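## Task

In column 6 (the rightmost of 6), block 6 of 10 counted downward, hole 4 of 4 counted downward, and in that LC port alone: insert the cleaner's nose until it is fully seated, press the cleaner's body in until it will go no further, then withdraw the cleaner. Moving anything else or using force may count as failure, and the robot must not topple or be left leaning.

## Robot and tools

Robot: a LinearBot. It has an omnidirectional base and a column about 1.7 m high. A carriage on the column moves up and down (lift_m) and carries two identical six-joint arms, each with a two-finger gripper. Arm bases sit about 0.57 m + lift_m above the floor, and the carriage hangs about 0.15 m lower than that. A hand reaches 0.78 m from its shoulder but only about 0.38 m below its arm base. The hand is about 0.16 m long, 0.1 m wide (0.14 m open), with tapered fingertips about 5 mm thick. Parked joints 1-6 are 0, 0.05, 0.05, 1.45, 0, 0. Cameras: carriage_camera (forward, tilted about 20 degrees down), left_wrist_camera and right_wrist_camera (looking past the fingertips).

Frames: base frame has its origin on the floor below the base centre, x forward, y left, z up, in metres. left_hand and right_hand in results are the midpoint between that hand's pads, in this frame; quat_wxyz gives hand orientation (hand z along the fingers, y the opening direction). base_odometry is measured from the base frame at scene start, counts wheel turns only (slip counts as travel), heading in rad, positive left. Readings of hand position can be off, usually the real hand is lower, more so at long reach.

move: one action. Arguments (all optional):
- base: an object with exactly one key, a relative offset from where the base last reported itself: translate_m (metres, forward positive, -2 to 2), strafe_m (metres, left positive, -2 to 2) or rotate_rad (radians, counter-clockwise positive, -6.3 to 6.3).
- joints: an object of absolute targets, one key per joint, any subset: lift_m (0 to 1 m); for each arm, left_/right_ joint1_rad (-2.617 to 3.054, turns arm about vertical, 0 forward, positive left), joint2_rad (0 to 3.141, shoulder: 0 upper arm back and level, 1.57 upright, 3.14 forward level), joint3_rad (0 to 3.141 elbow, 0 folded, 3.14 straight), joint4_rad (-1.57 to 1.57 wrist pitch, positive lifts fingertips), joint5_rad (-1.57 to 1.57 wrist yaw, positive swings fingertips right), joint6_rad (-2.094 to 2.094 roll about finger axis, positive clockwise seen from forearm), gripper_m (0 to 0.093 m pad gap). Done tolerances: lift 0.004, j1 0.02, j2 0.105, j3 0.06, j4 0.04, j5 0.025, j6 0.02, gripper 0.004.
- speeds: top speeds for this action only: translate_m and strafe_m 0.02-0.5 m/s, rotate_rad 0.05-1.57 rad/s, lift_m 0.08-0.25 m/s (default is the maximum).
- min_time_s: 0.1-8 s, a floor on the duration of each arm and gripper motion; makes paths straighter.
- cameras: list of camera names or ["all"]; omitted means all, [] none.
Motions start together. An action lasts at most 15 s; a base drive is cut off at 14 s. An unknown key makes a call invalid; an out-of-range value is refused, and a refusal or a stop cancels the reply's later move, wait and finished_scene calls. A move with no action just reports state and images.

wait: seconds (0 to 10), cameras as in move; commands nothing new.
zoom_image: camera and region [x0, y0, x1, y1] in pixels of that camera's latest image (672x504, origin top-left, region up to 504x504).
read_manual: returns licence texts only.
finished_scene: scene = current scene number; ends it irreversibly, so the goal must already hold without the robot.

Results: the "move" line is done or the worst status. base_status and joint_status per motion: done (base: wheels turned the full amount, even with slip), off_target (rested short, may still push), contact_stop or time_out (target dropped, holds in place), not_followed (arm targets withheld because arms would nearly touch; to recover, resend one arm its current readings with joint 1 turned away, then the other). on_its_own lists uncommanded behaviour; "held at" is a target. motor_effort is percent of max, positive toward larger values, bracket is the peak; readings have large error. Joint torques in N m, joints 1-3 wrap at ±28. Motor temperatures line per arm. MOTOR HOT appears at 75 °C; at 100 °C the arm goes limp for 30-60 s (limit_stop_at_motor_heat; resend targets). A falling lift effort while lowering means a hand rests on something.

Cautions: arms have no contact stop and keep pushing; keep insertions gentle and watch effort and torques. The base stops on wheel overload but ignores arms. After being stopped, back off about 0.2 m the way you came. Do not back under a table edge. Avoid stretched or loaded arms with a high carriage, sudden stops and hard pushes or pulls: the robot can tip, and only images reveal a lean. Never let arms hit or press one another. Park arms while thinking or driving to avoid heat. Gripper readings at a firm grip may be a few mm below the object's width; to release, command well above the reading. Images may lag the state slightly. The robot keeps its last command while you think.

Each tool is called by a JSON object that holds its "fn" and its "kwargs", one argument or row to a line.

## Session

{"fn": "move", "kwargs": {

}}

Scene clock: 0.00 s.
Joint torques (N m): no reading
Motor temperatures (°C): left_arm=[32 36 36 40 31 30 31] | right_arm=[32 36 36 40 31 34 28]
base_odometry: x=+0.000 y=+0.000 heading=+0.000
base_status: not commanded
joint_positions: lift_m=+0.256 left_joint1_rad=-0.563 left_joint2_rad=+1.205 left_joint3_rad=+0.836 left_joint4_rad=+0.546 left_joint5_rad=+0.195 left_joint6_rad=-0.028 left_gripper_m=+0.09396 right_joint1_rad=-0.205 right_joint2_rad=+1.467 right_joint3_rad=+0.994 right_joint4_rad=+0.442 right_joint5_rad=-0.226 right_joint6_rad=+0.003 right_gripper_m=+0.01784
joint_status: not commanded
motor_effort: lift_m=+26 drive_wheels=-2
left_hand: x=+0.5489 y=+0.0603 z=+1.2172 quat_wxyz=(+0.712, +0.241, +0.596, -0.282) (m; base frame)
right_hand: x=+0.6936 y=-0.3698 z=+1.1574 quat_wxyz=(+0.696, -0.004, +0.718, +0.011) (m; base frame)
pictures: carriage_camera, left_wrist_camera, right_wrist_camera

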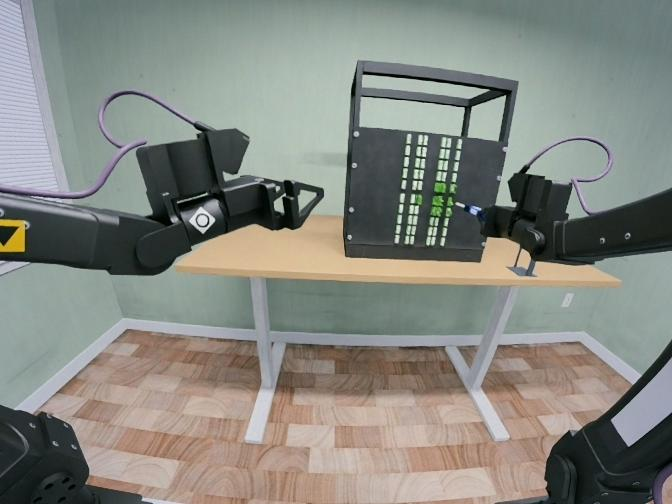

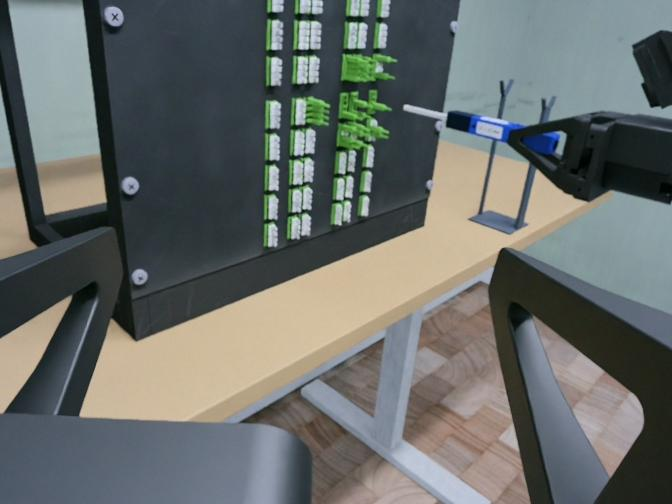

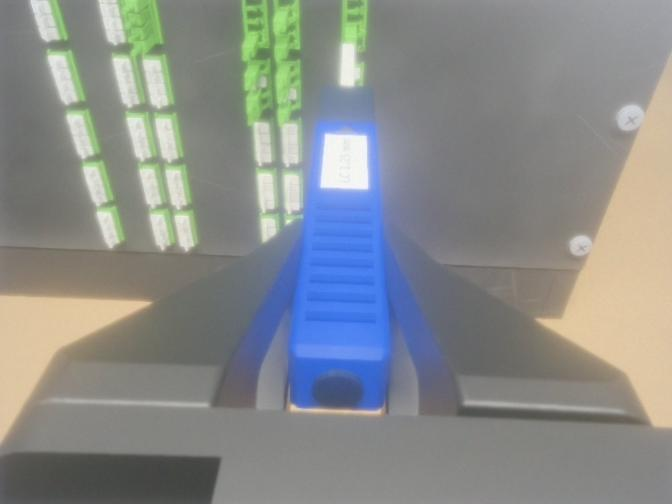

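{"fn": "zoom_image", "kwargs": {
  "camera": "carriage_camera",
  "region": [380, 120, 540, 260]
}}

{"fn": "zoom_image", "kwargs": {
  "camera": "left_wrist_camera",
  "region": [240, 0, 600, 260]
}}

{"fn": "zoom_image", "kwargs": {
  "camera": "right_wrist_camera",
  "region": [180, 0, 480, 250]
}}

Scaled by 3.150 from the camera's 672x504 image, which has a finer 960x720 frame.

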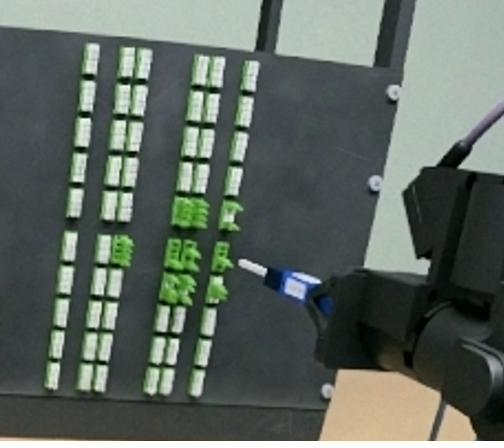

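Scaled by 1.400 from the camera's 672x504 image, which has a finer 960x720 frame.

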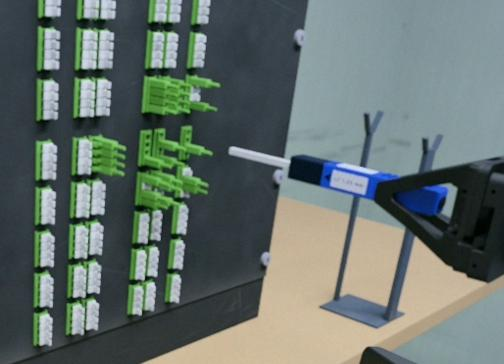

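Scaled by 1.680 from the camera's 672x504 image, which has a finer 960x720 frame.

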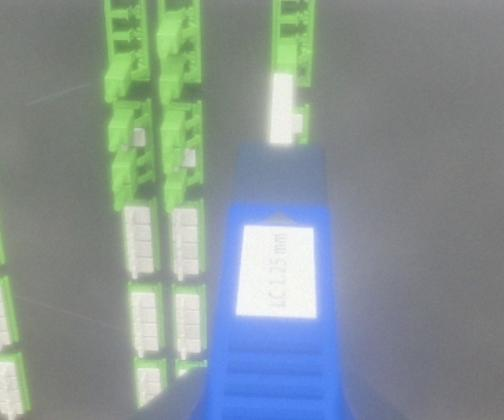

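{"fn": "zoom_image", "kwargs": {
  "camera": "left_wrist_camera",
  "region": [320, 30, 420, 160]
}}

{"fn": "zoom_image", "kwargs": {
  "camera": "carriage_camera",
  "region": [410, 170, 480, 230]
}}

{"fn": "zoom_image", "kwargs": {
  "camera": "carriage_camera",
  "region": [340, 100, 520, 270]
}}

{"fn": "zoom_image", "kwargs": {
  "camera": "right_wrist_camera",
  "region": [230, 0, 400, 130]
}}

Scaled by 3.877 from the camera's 672x504 image, which has a finer 960x720 frame.

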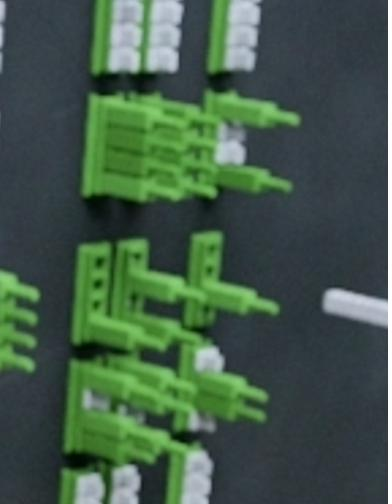

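Scaled by 7.200 from the camera's 672x504 image, which has a finer 960x720 frame.

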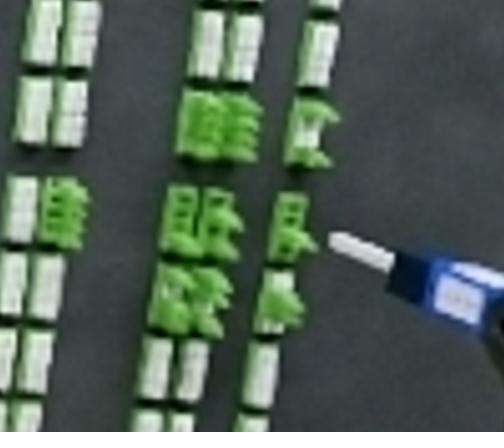

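Scaled by 2.800 from the camera's 672x504 image, which has a finer 960x720 frame.

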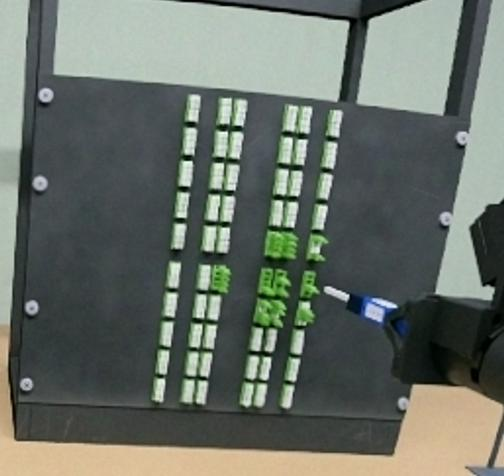

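Scaled by 2.965 from the camera's 672x504 image, which has a finer 960x720 frame.

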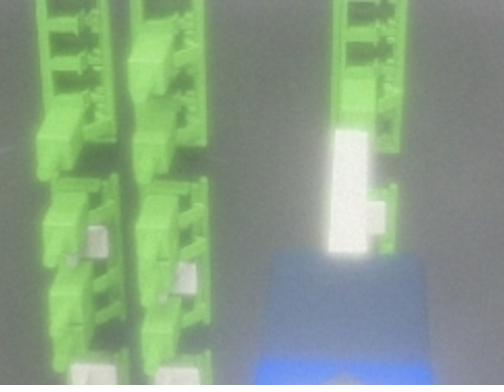

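{"fn": "move", "kwargs": {
  "joints": {"left_joint1_rad": -0.75, "left_joint2_rad": 2.157, "left_joint3_rad": 1.349, "left_joint4_rad": 1.257, "left_joint5_rad": 0.0, "left_joint6_rad": 0.0},
  "min_time_s": 3
}}

{"fn": "zoom_image", "kwargs": {
  "camera": "left_wrist_camera",
  "region": [280, 100, 440, 220]
}}

Scene clock: 301.97 s.
Joint torques (N m): left_arm=[-0.76 -9.25 8.39 1.8 -0.13 0.17] | right_arm=[0.21 -7.24 7.31 2.4 0.11 -0.07]
Motor temperatures (°C): left_arm=[31 39 46 61 30 28 30] | right_arm=[31 39 45 57 29 32 32]
move: done
base_odometry: x=+0.000 y=+0.000 heading=+0.000
base_status: not commanded
joint_positions: lift_m=+0.256 left_joint1_rad=-0.744 left_joint2_rad=+2.125 left_joint3_rad=+1.330 left_joint4_rad=+1.252 left_joint5_rad=+0.011 left_joint6_rad=-0.012 left_gripper_m=+0.09396 right_joint1_rad=-0.205 right_joint2_rad=+1.467 right_joint3_rad=+0.994 right_joint4_rad=+0.442 right_joint5_rad=-0.226 right_joint6_rad=+0.003 right_gripper_m=+0.01784
joint_status: all done
motor_effort: lift_m=+26(26) drive_wheels=+0(4)
left_hand: x=+0.6521 y=-0.0938 z=+1.1603 quat_wxyz=(+0.788, +0.193, +0.492, -0.316) (m; base frame)
right_hand: x=+0.6936 y=-0.3698 z=+1.1574 quat_wxyz=(+0.696, -0.004, +0.718, +0.011) (m; base frame)
pictures: carriage_camera, left_wrist_camera, right_wrist_camera
camera_calibration:
left_wrist_camera: T_world_to_cam=[[-0.714181, -0.696997, 0.0643487, 0.32102], [-0.142301, 0.0545647, -0.988318, 1.25417], [0.685343, -0.714995, -0.138152, -0.230029], [0, 0, 0, 1]] pos_world=[0.565385, -0.00915342, 1.18709]

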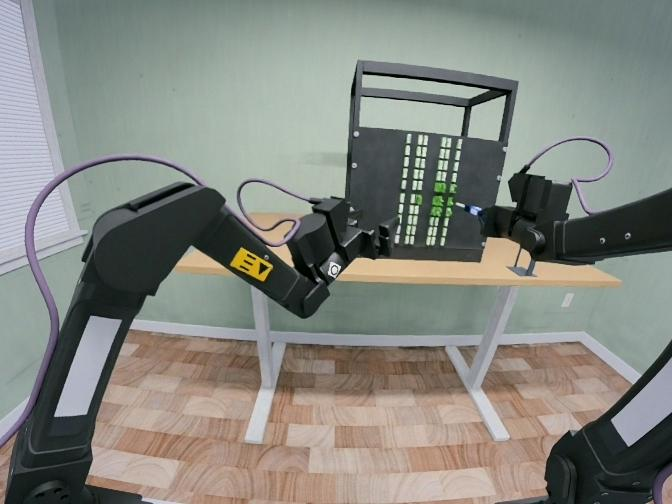

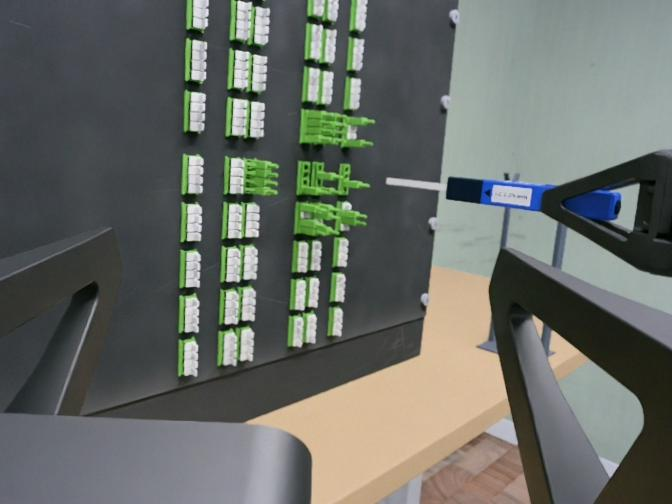

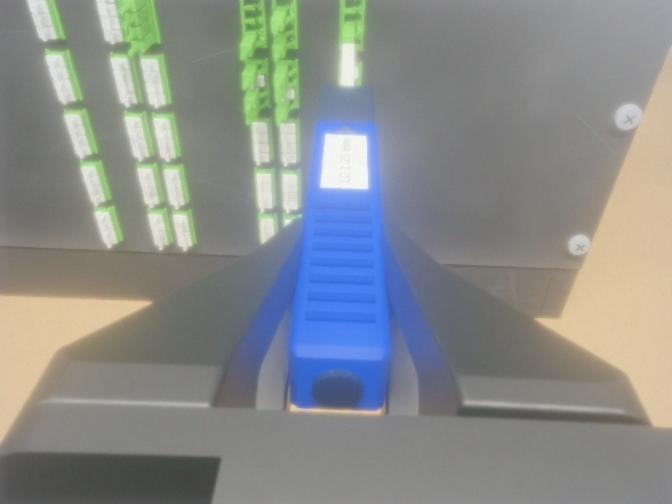

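Scaled by 3.150 from the camera's 672x504 image, which has a finer 960x720 frame.

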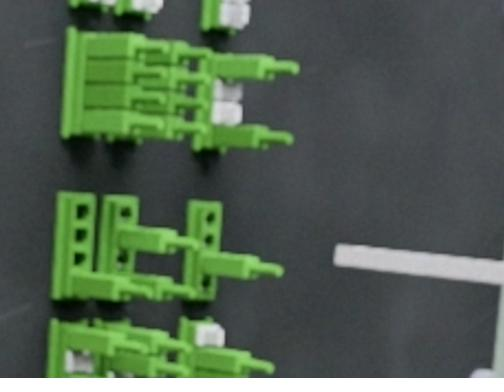

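{"fn": "zoom_image", "kwargs": {
  "camera": "left_wrist_camera",
  "region": [370, 140, 630, 260]
}}

{"fn": "zoom_image", "kwargs": {
  "camera": "left_wrist_camera",
  "region": [330, 150, 400, 210]
}}

Scaled by 1.938 from the camera's 672x504 image, which has a finer 960x720 frame.

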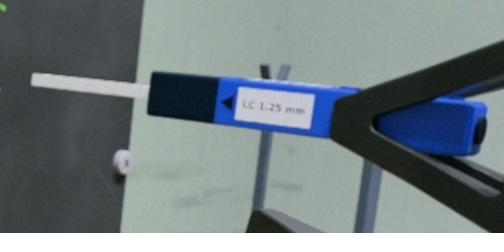

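Scaled by 7.200 from the camera's 672x504 image, which has a finer 960x720 frame.

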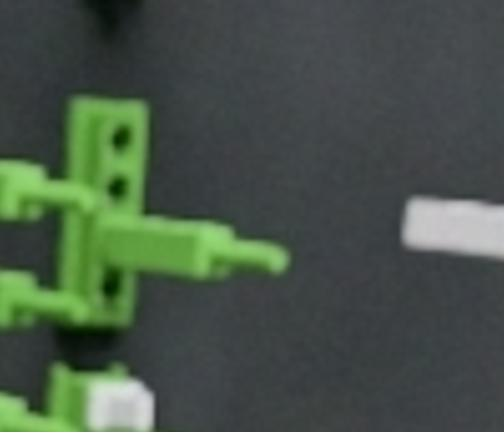

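{"fn": "zoom_image", "kwargs": {
  "camera": "right_wrist_camera",
  "region": [300, 0, 400, 100]
}}

{"fn": "zoom_image", "kwargs": {
  "camera": "right_wrist_camera",
  "region": [220, 0, 320, 130]
}}

Scaled by 5.040 from the camera's 672x504 image, which has a finer 960x720 frame.

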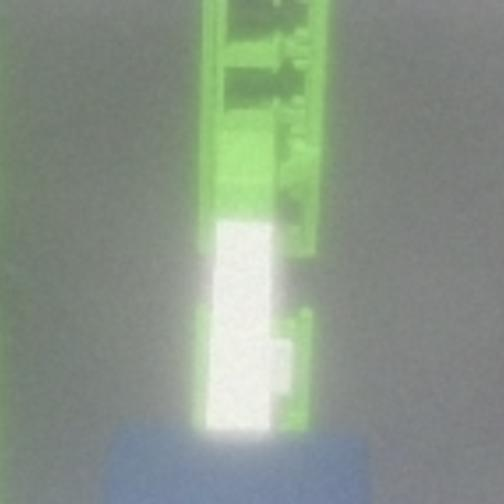

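Scaled by 3.877 from the camera's 672x504 image, which has a finer 960x720 frame.

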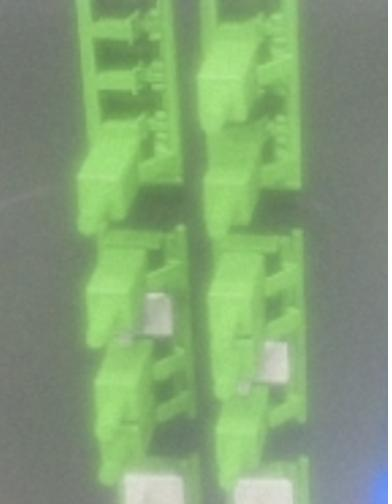

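{"fn": "zoom_image", "kwargs": {
  "camera": "right_wrist_camera",
  "region": [230, 0, 310, 60]
}}

{"fn": "zoom_image", "kwargs": {
  "camera": "right_wrist_camera",
  "region": [320, 0, 400, 60]
}}

Scaled by 6.300 from the camera's 672x504 image, which has a finer 960x720 frame.

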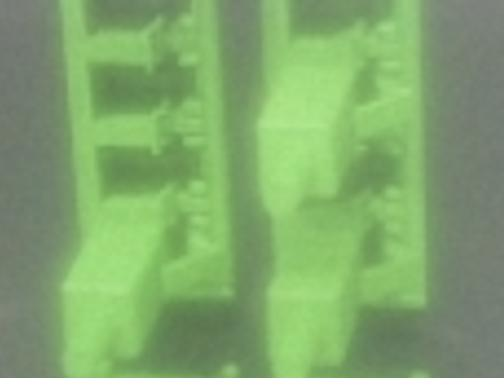

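Scaled by 6.300 from the camera's 672x504 image, which has a finer 960x720 frame.

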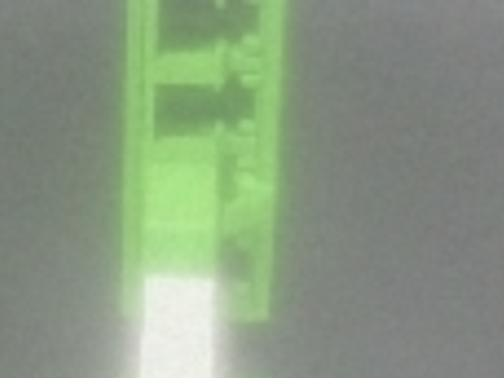

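{"fn": "move", "kwargs": {
  "joints": {"lift_m": 0.2435},
  "speeds": {"lift_m": 0.08},
  "cameras": ["left_wrist_camera", "right_wrist_camera"]
}}

{"fn": "zoom_image", "kwargs": {
  "camera": "left_wrist_camera",
  "region": [330, 130, 410, 190]
}}

{"fn": "zoom_image", "kwargs": {
  "camera": "right_wrist_camera",
  "region": [320, 0, 400, 60]
}}

Scene clock: 506.50 s.
Joint torques (N m): left_arm=[-0.76 -10 7.83 1.7 -0.15 0.16] | right_arm=[0.24 -7.09 7.32 2.48 0.08 -0.03]
Motor temperatures (°C): left_arm=[31 55 49 63 30 28 30] | right_arm=[31 39 46 59 29 31 32]
move: done
base_odometry: x=+0.000 y=+0.000 heading=+0.000
base_status: not commanded
joint_positions: lift_m=+0.244 left_joint1_rad=-0.744 left_joint2_rad=+2.133 left_joint3_rad=+1.336 left_joint4_rad=+1.261 left_joint5_rad=+0.009 left_joint6_rad=-0.011 left_gripper_m=+0.09396 right_joint1_rad=-0.205 right_joint2_rad=+1.467 right_joint3_rad=+0.994 right_joint4_rad=+0.434 right_joint5_rad=-0.226 right_joint6_rad=+0.003 right_gripper_m=+0.01784
joint_status: all done
motor_effort: lift_m=+25(25) drive_wheels=+0(3)
left_hand: x=+0.6528 y=-0.0941 z=+1.1480 quat_wxyz=(+0.790, +0.192, +0.489, -0.316) (m; base frame)
right_hand: x=+0.6935 y=-0.3698 z=+1.1431 quat_wxyz=(+0.694, -0.003, +0.720, +0.011) (m; base frame)
pictures: left_wrist_camera, right_wrist_camera
camera_calibration:
left_wrist_camera: T_world_to_cam=[[-0.713437, -0.69776, 0.0643313, 0.321608], [-0.137615, 0.0495009, -0.989248, 1.23959], [0.687073, -0.71462, -0.131338, -0.241233], [0, 0, 0, 1]] pos_world=[0.565777, -0.00934547, 1.17389]
right_wrist_camera: T_world_to_cam=[[0.0579217, -0.998271, 0.00996476, -0.414373], [-0.614669, -0.043526, -0.787584, 1.31516], [0.786656, 0.0394931, -0.616127, 0.299372], [0, 0, 0, 1]] pos_world=[0.596887, -0.368236, 1.22438]

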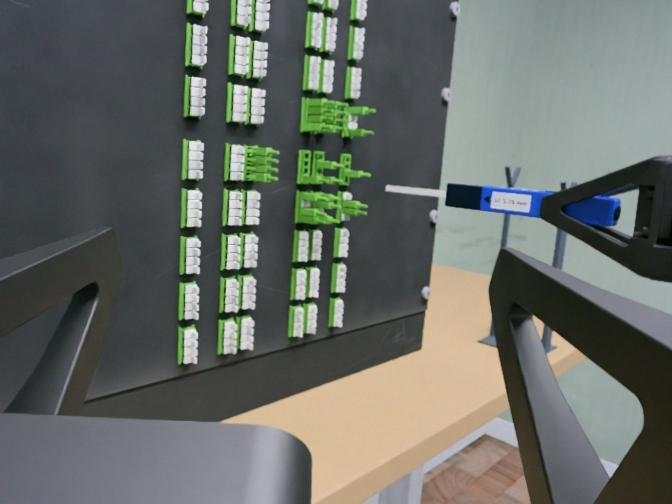

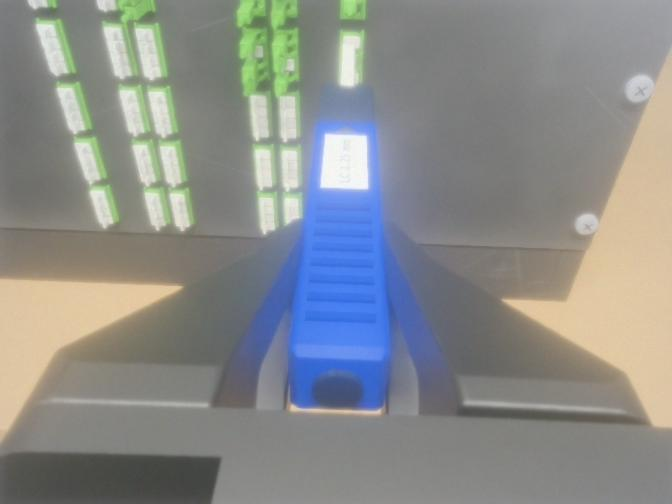

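Scaled by 6.300 from the camera's 672x504 image, which has a finer 960x720 frame.

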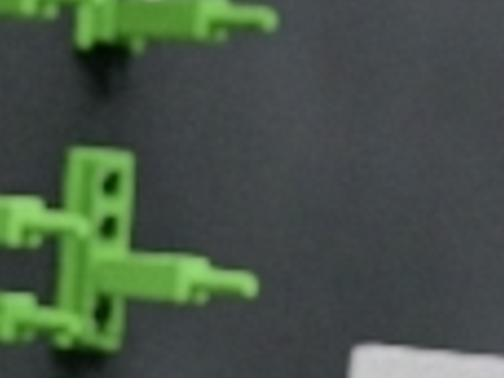

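Scaled by 6.300 from the camera's 672x504 image, which has a finer 960x720 frame.

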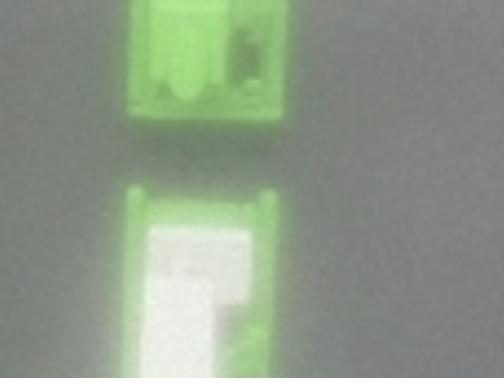

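{"fn": "zoom_image", "kwargs": {
  "camera": "left_wrist_camera",
  "region": [330, 150, 450, 220]
}}

Scaled by 4.200 from the camera's 672x504 image, which has a finer 960x720 frame.

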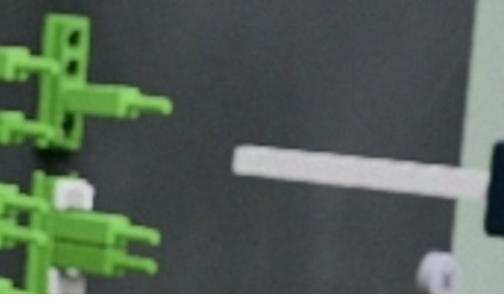

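{"fn": "move", "kwargs": {
  "joints": {"lift_m": 0.247},
  "speeds": {"lift_m": 0.08},
  "cameras": ["left_wrist_camera", "right_wrist_camera"]
}}

{"fn": "zoom_image", "kwargs": {
  "camera": "left_wrist_camera",
  "region": [330, 150, 450, 220]
}}

{"fn": "zoom_image", "kwargs": {
  "camera": "left_wrist_camera",
  "region": [380, 150, 640, 260]
}}

Scene clock: 538.40 s.
Joint torques (N m): left_arm=[-0.75 -10.06 7.72 1.7 -0.14 0.16] | right_arm=[0.12 -7.16 7.39 2.52 0.07 -0.04]
Motor temperatures (°C): left_arm=[31 53 49 60 30 28 30] | right_arm=[31 39 46 57 29 31 32]
move: done
base_odometry: x=+0.000 y=+0.000 heading=+0.000
base_status: not commanded
joint_positions: lift_m=+0.247 left_joint1_rad=-0.744 left_joint2_rad=+2.133 left_joint3_rad=+1.337 left_joint4_rad=+1.264 left_joint5_rad=+0.009 left_joint6_rad=-0.011 left_gripper_m=+0.09396 right_joint1_rad=-0.205 right_joint2_rad=+1.467 right_joint3_rad=+0.994 right_joint4_rad=+0.434 right_joint5_rad=-0.226 right_joint6_rad=+0.003 right_gripper_m=+0.01784
joint_status: all done
motor_effort: lift_m=+28(31) drive_wheels=+0(2)
left_hand: x=+0.6528 y=-0.0940 z=+1.1522 quat_wxyz=(+0.791, +0.191, +0.488, -0.316) (m; base frame)
right_hand: x=+0.6935 y=-0.3698 z=+1.1464 quat_wxyz=(+0.694, -0.003, +0.720, +0.011) (m; base frame)
pictures: left_wrist_camera, right_wrist_camera
camera_calibration:
left_wrist_camera: T_world_to_cam=[[-0.713279, -0.697958, 0.0639247, 0.321678], [-0.134485, 0.0467822, -0.989811, 1.24218], [0.687856, -0.714609, -0.127234, -0.245795], [0, 0, 0, 1]] pos_world=[0.565572, -0.00924147, 1.17769]
right_wrist_camera: T_world_to_cam=[[0.057916, -0.998271, 0.00998965, -0.414433], [-0.614336, -0.0435254, -0.787843, 1.31788], [0.786916, 0.0394917, -0.615795, 0.300841], [0, 0, 0, 1]] pos_world=[0.596886, -0.368236, 1.22768]

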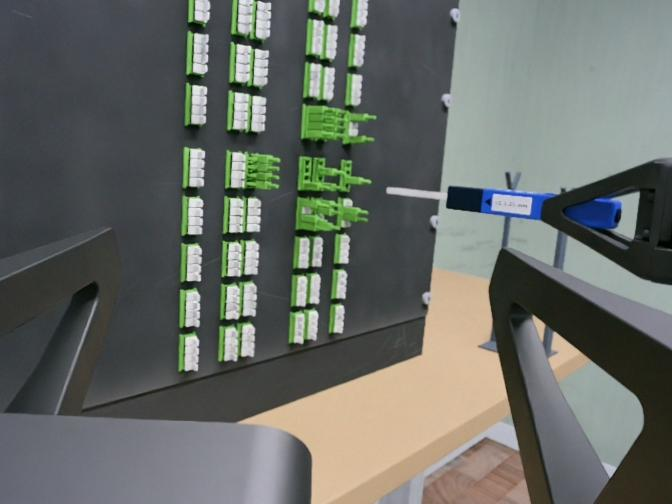

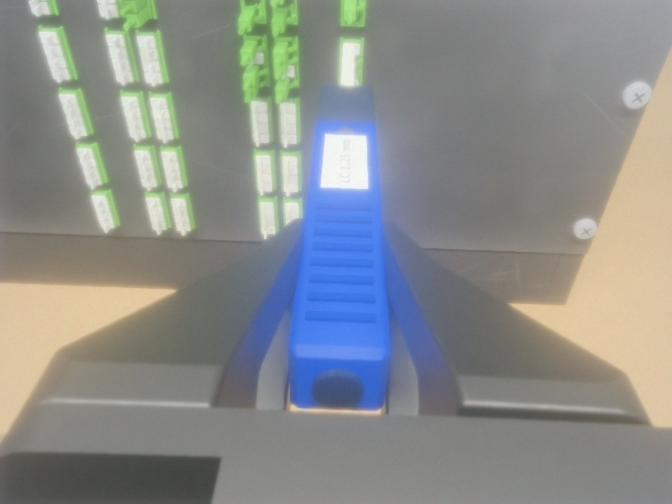

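Scaled by 4.200 from the camera's 672x504 image, which has a finer 960x720 frame.

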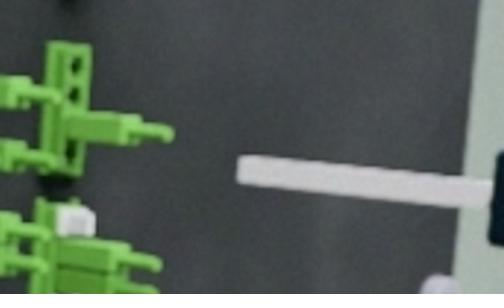

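Scaled by 1.938 from the camera's 672x504 image, which has a finer 960x720 frame.

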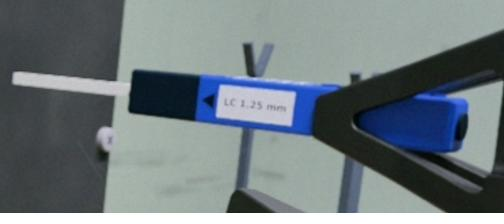

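{"fn": "move", "kwargs": {
  "base": {"translate_m": 0.02},
  "speeds": {"translate_m": 0.02},
  "cameras": ["left_wrist_camera", "right_wrist_camera"]
}}

{"fn": "zoom_image", "kwargs": {
  "camera": "left_wrist_camera",
  "region": [330, 150, 450, 220]
}}

{"fn": "zoom_image", "kwargs": {
  "camera": "right_wrist_camera",
  "region": [310, 0, 410, 80]
}}

Scene clock: 553.40 s.
Joint torques (N m): left_arm=[-0.59 -10.09 7.69 1.66 -0.13 0.16] | right_arm=[0.21 -6.99 7.34 2.49 0.07 -0.07]
Motor temperatures (°C): left_arm=[31 52 50 61 30 28 30] | right_arm=[31 39 47 57 29 31 32]
move: done
base_odometry: x=+0.020 y=+0.000 heading=+0.000
base_status: done
joint_positions: lift_m=+0.247 left_joint1_rad=-0.745 left_joint2_rad=+2.133 left_joint3_rad=+1.337 left_joint4_rad=+1.264 left_joint5_rad=+0.008 left_joint6_rad=-0.011 left_gripper_m=+0.09396 right_joint1_rad=-0.205 right_joint2_rad=+1.467 right_joint3_rad=+0.994 right_joint4_rad=+0.434 right_joint5_rad=-0.226 right_joint6_rad=+0.003 right_gripper_m=+0.01784
joint_status: not commanded
motor_effort: lift_m=+28(28) drive_wheels=+3(6)
left_hand: x=+0.6526 y=-0.0941 z=+1.1523 quat_wxyz=(+0.791, +0.191, +0.488, -0.316) (m; base frame)
right_hand: x=+0.6935 y=-0.3698 z=+1.1464 quat_wxyz=(+0.694, -0.003, +0.720, +0.011) (m; base frame)
pictures: left_wrist_camera, right_wrist_camera
camera_calibration:
left_wrist_camera: T_world_to_cam=[[-0.71313, -0.698069, 0.0643866, 0.320766], [-0.134539, 0.0461436, -0.989833, 1.24221], [0.688001, -0.714542, -0.126823, -0.246364], [0, 0, 0, 1]] pos_world=[0.565372, -0.00944045, 1.17769]
right_wrist_camera: T_world_to_cam=[[0.057916, -0.998271, 0.00998965, -0.414433], [-0.614336, -0.0435254, -0.787843, 1.31788], [0.786916, 0.0394917, -0.615795, 0.300841], [0, 0, 0, 1]] pos_world=[0.596886, -0.368236, 1.22768]

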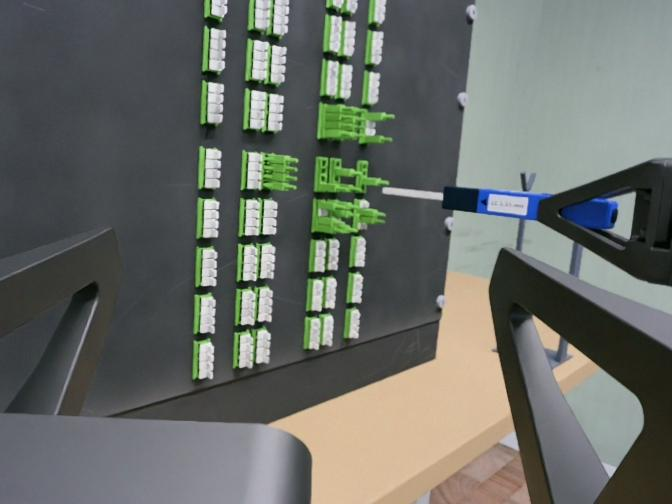

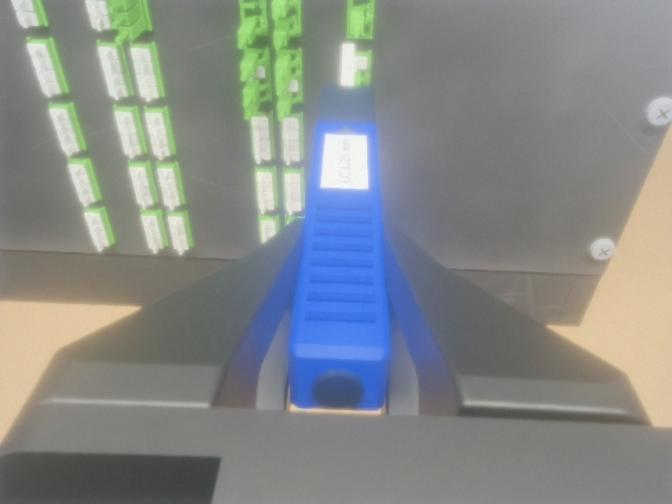

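Scaled by 4.200 from the camera's 672x504 image, which has a finer 960x720 frame.

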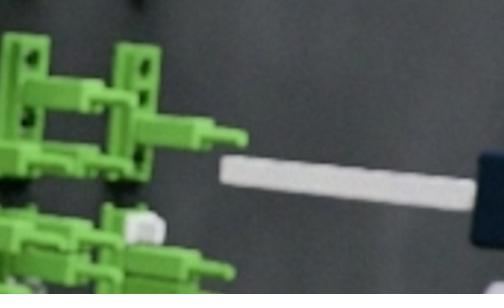

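Scaled by 5.040 from the camera's 672x504 image, which has a finer 960x720 frame.

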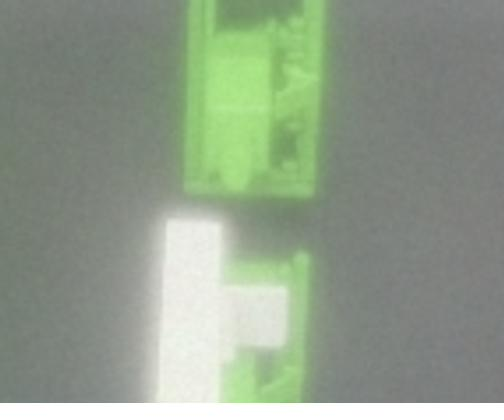

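{"fn": "move", "kwargs": {
  "joints": {"right_joint5_rad": -0.215},
  "cameras": ["right_wrist_camera"]
}}

{"fn": "zoom_image", "kwargs": {
  "camera": "right_wrist_camera",
  "region": [310, 0, 410, 80]
}}

Scene clock: 586.00 s.
Joint torques (N m): left_arm=[-0.69 -10.04 7.68 1.66 -0.13 0.16] | right_arm=[0.13 -7.28 7.35 2.47 0.15 -0.05]
Motor temperatures (°C): left_arm=[31 53 51 61 30 28 30] | right_arm=[31 39 47 57 29 31 32]
move: done
base_odometry: x=+0.020 y=+0.000 heading=+0.000
base_status: not commanded
joint_positions: lift_m=+0.247 left_joint1_rad=-0.745 left_joint2_rad=+2.133 left_joint3_rad=+1.337 left_joint4_rad=+1.264 left_joint5_rad=+0.008 left_joint6_rad=-0.011 left_gripper_m=+0.09396 right_joint1_rad=-0.205 right_joint2_rad=+1.467 right_joint3_rad=+0.994 right_joint4_rad=+0.434 right_joint5_rad=-0.223 right_joint6_rad=+0.003 right_gripper_m=+0.01784
joint_status: all done
motor_effort: lift_m=+28(28) drive_wheels=+3(5)
left_hand: x=+0.6526 y=-0.0941 z=+1.1523 quat_wxyz=(+0.791, +0.191, +0.488, -0.316) (m; base frame)
right_hand: x=+0.6935 y=-0.3703 z=+1.1464 quat_wxyz=(+0.694, -0.002, +0.720, +0.010) (m; base frame)
pictures: right_wrist_camera
camera_calibration:
right_wrist_camera: T_world_to_cam=[[0.0552634, -0.99842, 0.0102013, -0.413358], [-0.614498, -0.0420622, -0.787796, 1.31845], [0.78698, 0.0372676, -0.615852, 0.300052], [0, 0, 0, 1]] pos_world=[0.596897, -0.36843, 1.22768]

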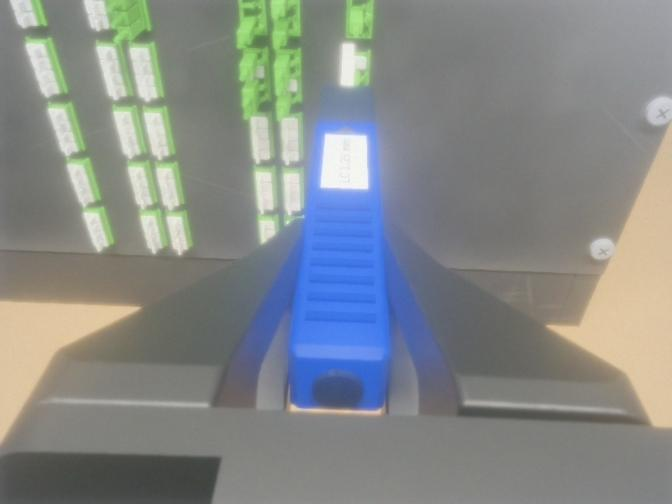

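Scaled by 5.040 from the camera's 672x504 image, which has a finer 960x720 frame.

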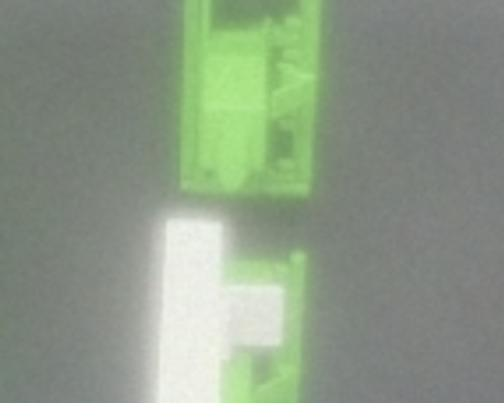

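{"fn": "move", "kwargs": {
  "joints": {"right_joint5_rad": -0.206},
  "cameras": ["right_wrist_camera"]
}}

{"fn": "zoom_image", "kwargs": {
  "camera": "right_wrist_camera",
  "region": [310, 0, 410, 80]
}}

Scene clock: 599.23 s.
Joint torques (N m): left_arm=[-0.7 -10.04 7.66 1.66 -0.13 0.16] | right_arm=[0.16 -7.2 7.5 2.48 0.14 -0.07]
Motor temperatures (°C): left_arm=[31 53 51 61 30 28 30] | right_arm=[31 39 47 57 29 31 32]
move: done
base_odometry: x=+0.020 y=+0.000 heading=+0.000
base_status: not commanded
joint_positions: lift_m=+0.247 left_joint1_rad=-0.745 left_joint2_rad=+2.133 left_joint3_rad=+1.337 left_joint4_rad=+1.264 left_joint5_rad=+0.008 left_joint6_rad=-0.011 left_gripper_m=+0.09396 right_joint1_rad=-0.205 right_joint2_rad=+1.467 right_joint3_rad=+0.994 right_joint4_rad=+0.434 right_joint5_rad=-0.215 right_joint6_rad=+0.003 right_gripper_m=+0.01784
joint_status: all done
motor_effort: lift_m=+28(28) drive_wheels=+4(5)
left_hand: x=+0.6526 y=-0.0941 z=+1.1523 quat_wxyz=(+0.791, +0.191, +0.488, -0.316) (m; base frame)
right_hand: x=+0.6935 y=-0.3717 z=+1.1464 quat_wxyz=(+0.694, +0.000, +0.720, +0.007) (m; base frame)
pictures: right_wrist_camera
camera_calibration:
right_wrist_camera: T_world_to_cam=[[0.0472724, -0.998827, 0.0104725, -0.409654], [-0.614868, -0.0373597, -0.787745, 1.32034], [0.787212, 0.0307994, -0.615913, 0.297596], [0, 0, 0, 1]] pos_world=[0.596931, -0.369012, 1.22768]

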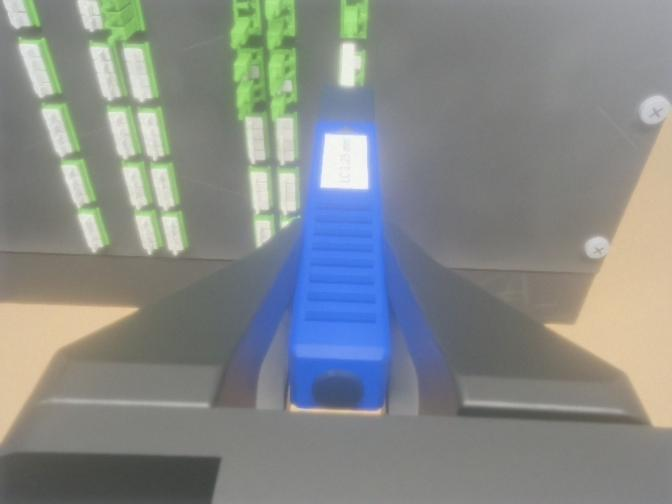

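Scaled by 5.040 from the camera's 672x504 image, which has a finer 960x720 frame.

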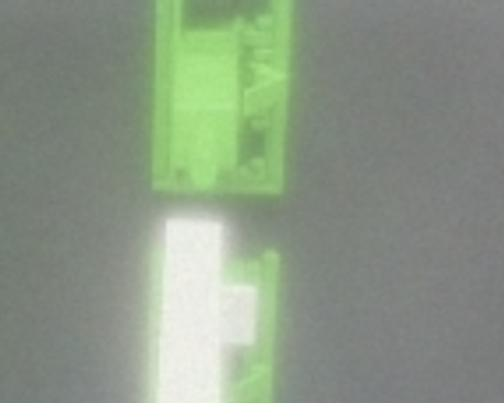

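{"fn": "move", "kwargs": {
  "cameras": ["left_wrist_camera"]
}}

{"fn": "zoom_image", "kwargs": {
  "camera": "left_wrist_camera",
  "region": [345, 155, 405, 205]
}}

Scene clock: 620.53 s.
Joint torques (N m): left_arm=[-0.69 -10.04 7.68 1.66 -0.13 0.16] | right_arm=[0.1 -7.19 7.38 2.51 0.21 -0.11]
Motor temperatures (°C): left_arm=[31 54 51 61 30 28 30] | right_arm=[31 39 47 57 29 31 32]
base_odometry: x=+0.020 y=+0.000 heading=+0.000
base_status: not commanded
joint_positions: lift_m=+0.247 left_joint1_rad=-0.745 left_joint2_rad=+2.133 left_joint3_rad=+1.337 left_joint4_rad=+1.264 left_joint5_rad=+0.008 left_joint6_rad=-0.011 left_gripper_m=+0.09396 right_joint1_rad=-0.205 right_joint2_rad=+1.467 right_joint3_rad=+0.994 right_joint4_rad=+0.434 right_joint5_rad=-0.214 right_joint6_rad=+0.003 right_gripper_m=+0.01784
joint_status: all done
motor_effort: lift_m=+28(28) drive_wheels=+2(5)
left_hand: x=+0.6526 y=-0.0941 z=+1.1523 quat_wxyz=(+0.791, +0.191, +0.488, -0.316) (m; base frame)
right_hand: x=+0.6935 y=-0.3719 z=+1.1464 quat_wxyz=(+0.694, +0.001, +0.720, +0.007) (m; base frame)
pictures: left_wrist_camera
camera_calibration:
left_wrist_camera: T_world_to_cam=[[-0.71313, -0.698069, 0.0643866, 0.320766], [-0.134539, 0.0461436, -0.989833, 1.24221], [0.688001, -0.714542, -0.126823, -0.246364], [0, 0, 0, 1]] pos_world=[0.565372, -0.00944045, 1.17769]

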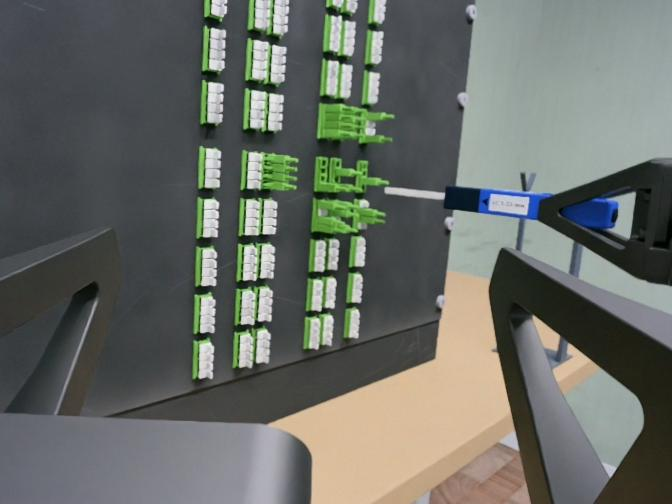

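Scaled by 8.400 from the camera's 672x504 image, which has a finer 960x720 frame.

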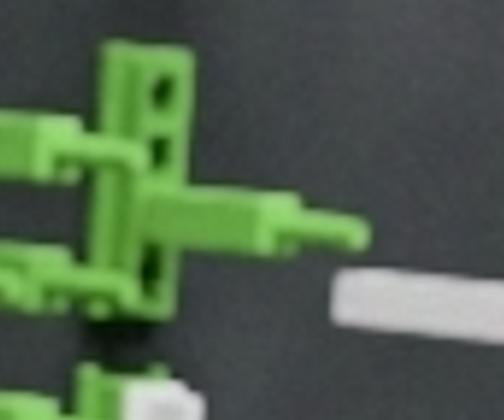

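{"fn": "move", "kwargs": {
  "joints": {"lift_m": 0.2482},
  "speeds": {"lift_m": 0.08},
  "cameras": []
}}

{"fn": "move", "kwargs": {
  "base": {"translate_m": 0.01},
  "speeds": {"translate_m": 0.02},
  "cameras": ["left_wrist_camera", "right_wrist_camera"]
}}

{"fn": "zoom_image", "kwargs": {
  "camera": "left_wrist_camera",
  "region": [350, 155, 410, 205]
}}

{"fn": "zoom_image", "kwargs": {
  "camera": "right_wrist_camera",
  "region": [310, 0, 390, 60]
}}

Scene clock: 637.87 s.
Joint torques (N m): left_arm=[-0.69 -10.15 7.68 1.68 -0.13 0.16] | right_arm=[0.09 -7.09 7.34 2.51 0.16 -0.09]
Motor temperatures (°C): left_arm=[31 54 51 61 30 28 30] | right_arm=[31 39 47 57 29 31 32]
move: done
base_odometry: x=+0.020 y=+0.000 heading=+0.000
base_status: not commanded
joint_positions: lift_m=+0.248 left_joint1_rad=-0.745 left_joint2_rad=+2.134 left_joint3_rad=+1.337 left_joint4_rad=+1.264 left_joint5_rad=+0.008 left_joint6_rad=-0.011 left_gripper_m=+0.09396 right_joint1_rad=-0.205 right_joint2_rad=+1.467 right_joint3_rad=+0.994 right_joint4_rad=+0.434 right_joint5_rad=-0.214 right_joint6_rad=+0.003 right_gripper_m=+0.01784
joint_status: all done
motor_effort: lift_m=+29(31) drive_wheels=+2(5)
left_hand: x=+0.6526 y=-0.0942 z=+1.1532 quat_wxyz=(+0.791, +0.191, +0.488, -0.316) (m; base frame)
right_hand: x=+0.6935 y=-0.3719 z=+1.1474 quat_wxyz=(+0.694, +0.001, +0.720, +0.007) (m; base frame)
pictures: none
No camera images: "cameras" was empty.

Scene clock: 638.77 s.
Joint torques (N m): left_arm=[-0.55 -10.15 7.65 1.65 -0.12 0.16] | right_arm=[0.1 -7.08 7.28 2.55 0.17 -0.08]
Motor temperatures (°C): left_arm=[31 54 51 61 30 28 30] | right_arm=[31 39 47 57 29 31 32]
move: done
base_odometry: x=+0.030 y=+0.000 heading=+0.001
base_status: done
joint_positions: lift_m=+0.248 left_joint1_rad=-0.746 left_joint2_rad=+2.134 left_joint3_rad=+1.337 left_joint4_rad=+1.264 left_joint5_rad=+0.007 left_joint6_rad=-0.011 left_gripper_m=+0.09396 right_joint1_rad=-0.205 right_joint2_rad=+1.467 right_joint3_rad=+0.994 right_joint4_rad=+0.433 right_joint5_rad=-0.213 right_joint6_rad=+0.003 right_gripper_m=+0.01784
joint_status: not commanded
motor_effort: lift_m=+29(29) drive_wheels=-5(7)
left_hand: x=+0.6521 y=-0.0948 z=+1.1532 quat_wxyz=(+0.791, +0.191, +0.488, -0.316) (m; base frame)
right_hand: x=+0.6935 y=-0.3720 z=+1.1473 quat_wxyz=(+0.693, +0.001, +0.721, +0.007) (m; base frame)
pictures: left_wrist_camera, right_wrist_camera
camera_calibration:
left_wrist_camera: T_world_to_cam=[[-0.713627, -0.697516, 0.0648682, 0.319865], [-0.135339, 0.0464229, -0.989711, 1.2434], [0.687328, -0.715064, -0.12753, -0.245195], [0, 0, 0, 1]] pos_world=[0.565074, -0.00994153, 1.17858]
right_wrist_camera: T_world_to_cam=[[0.0453164, -0.99892, 0.0102143, -0.408314], [-0.615814, -0.0359846, -0.78707, 1.32136], [0.786588, 0.0293771, -0.61678, 0.298981], [0, 0, 0, 1]] pos_world=[0.597041, -0.369108, 1.22858]

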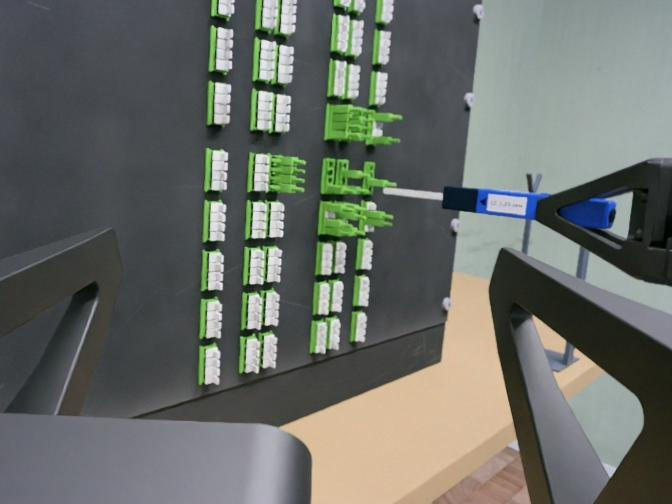

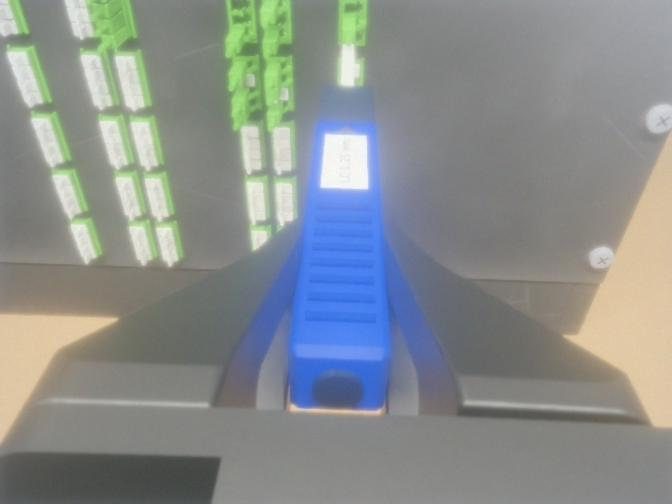

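Scaled by 8.400 from the camera's 672x504 image, which has a finer 960x720 frame.

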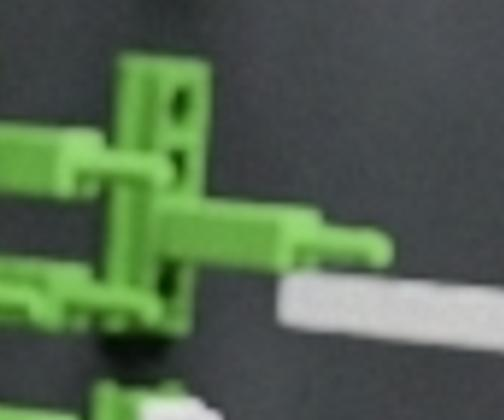

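Scaled by 6.300 from the camera's 672x504 image, which has a finer 960x720 frame.

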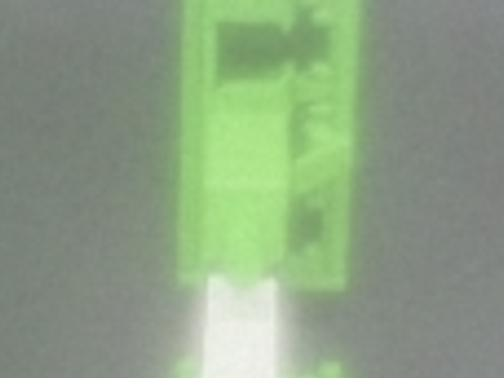

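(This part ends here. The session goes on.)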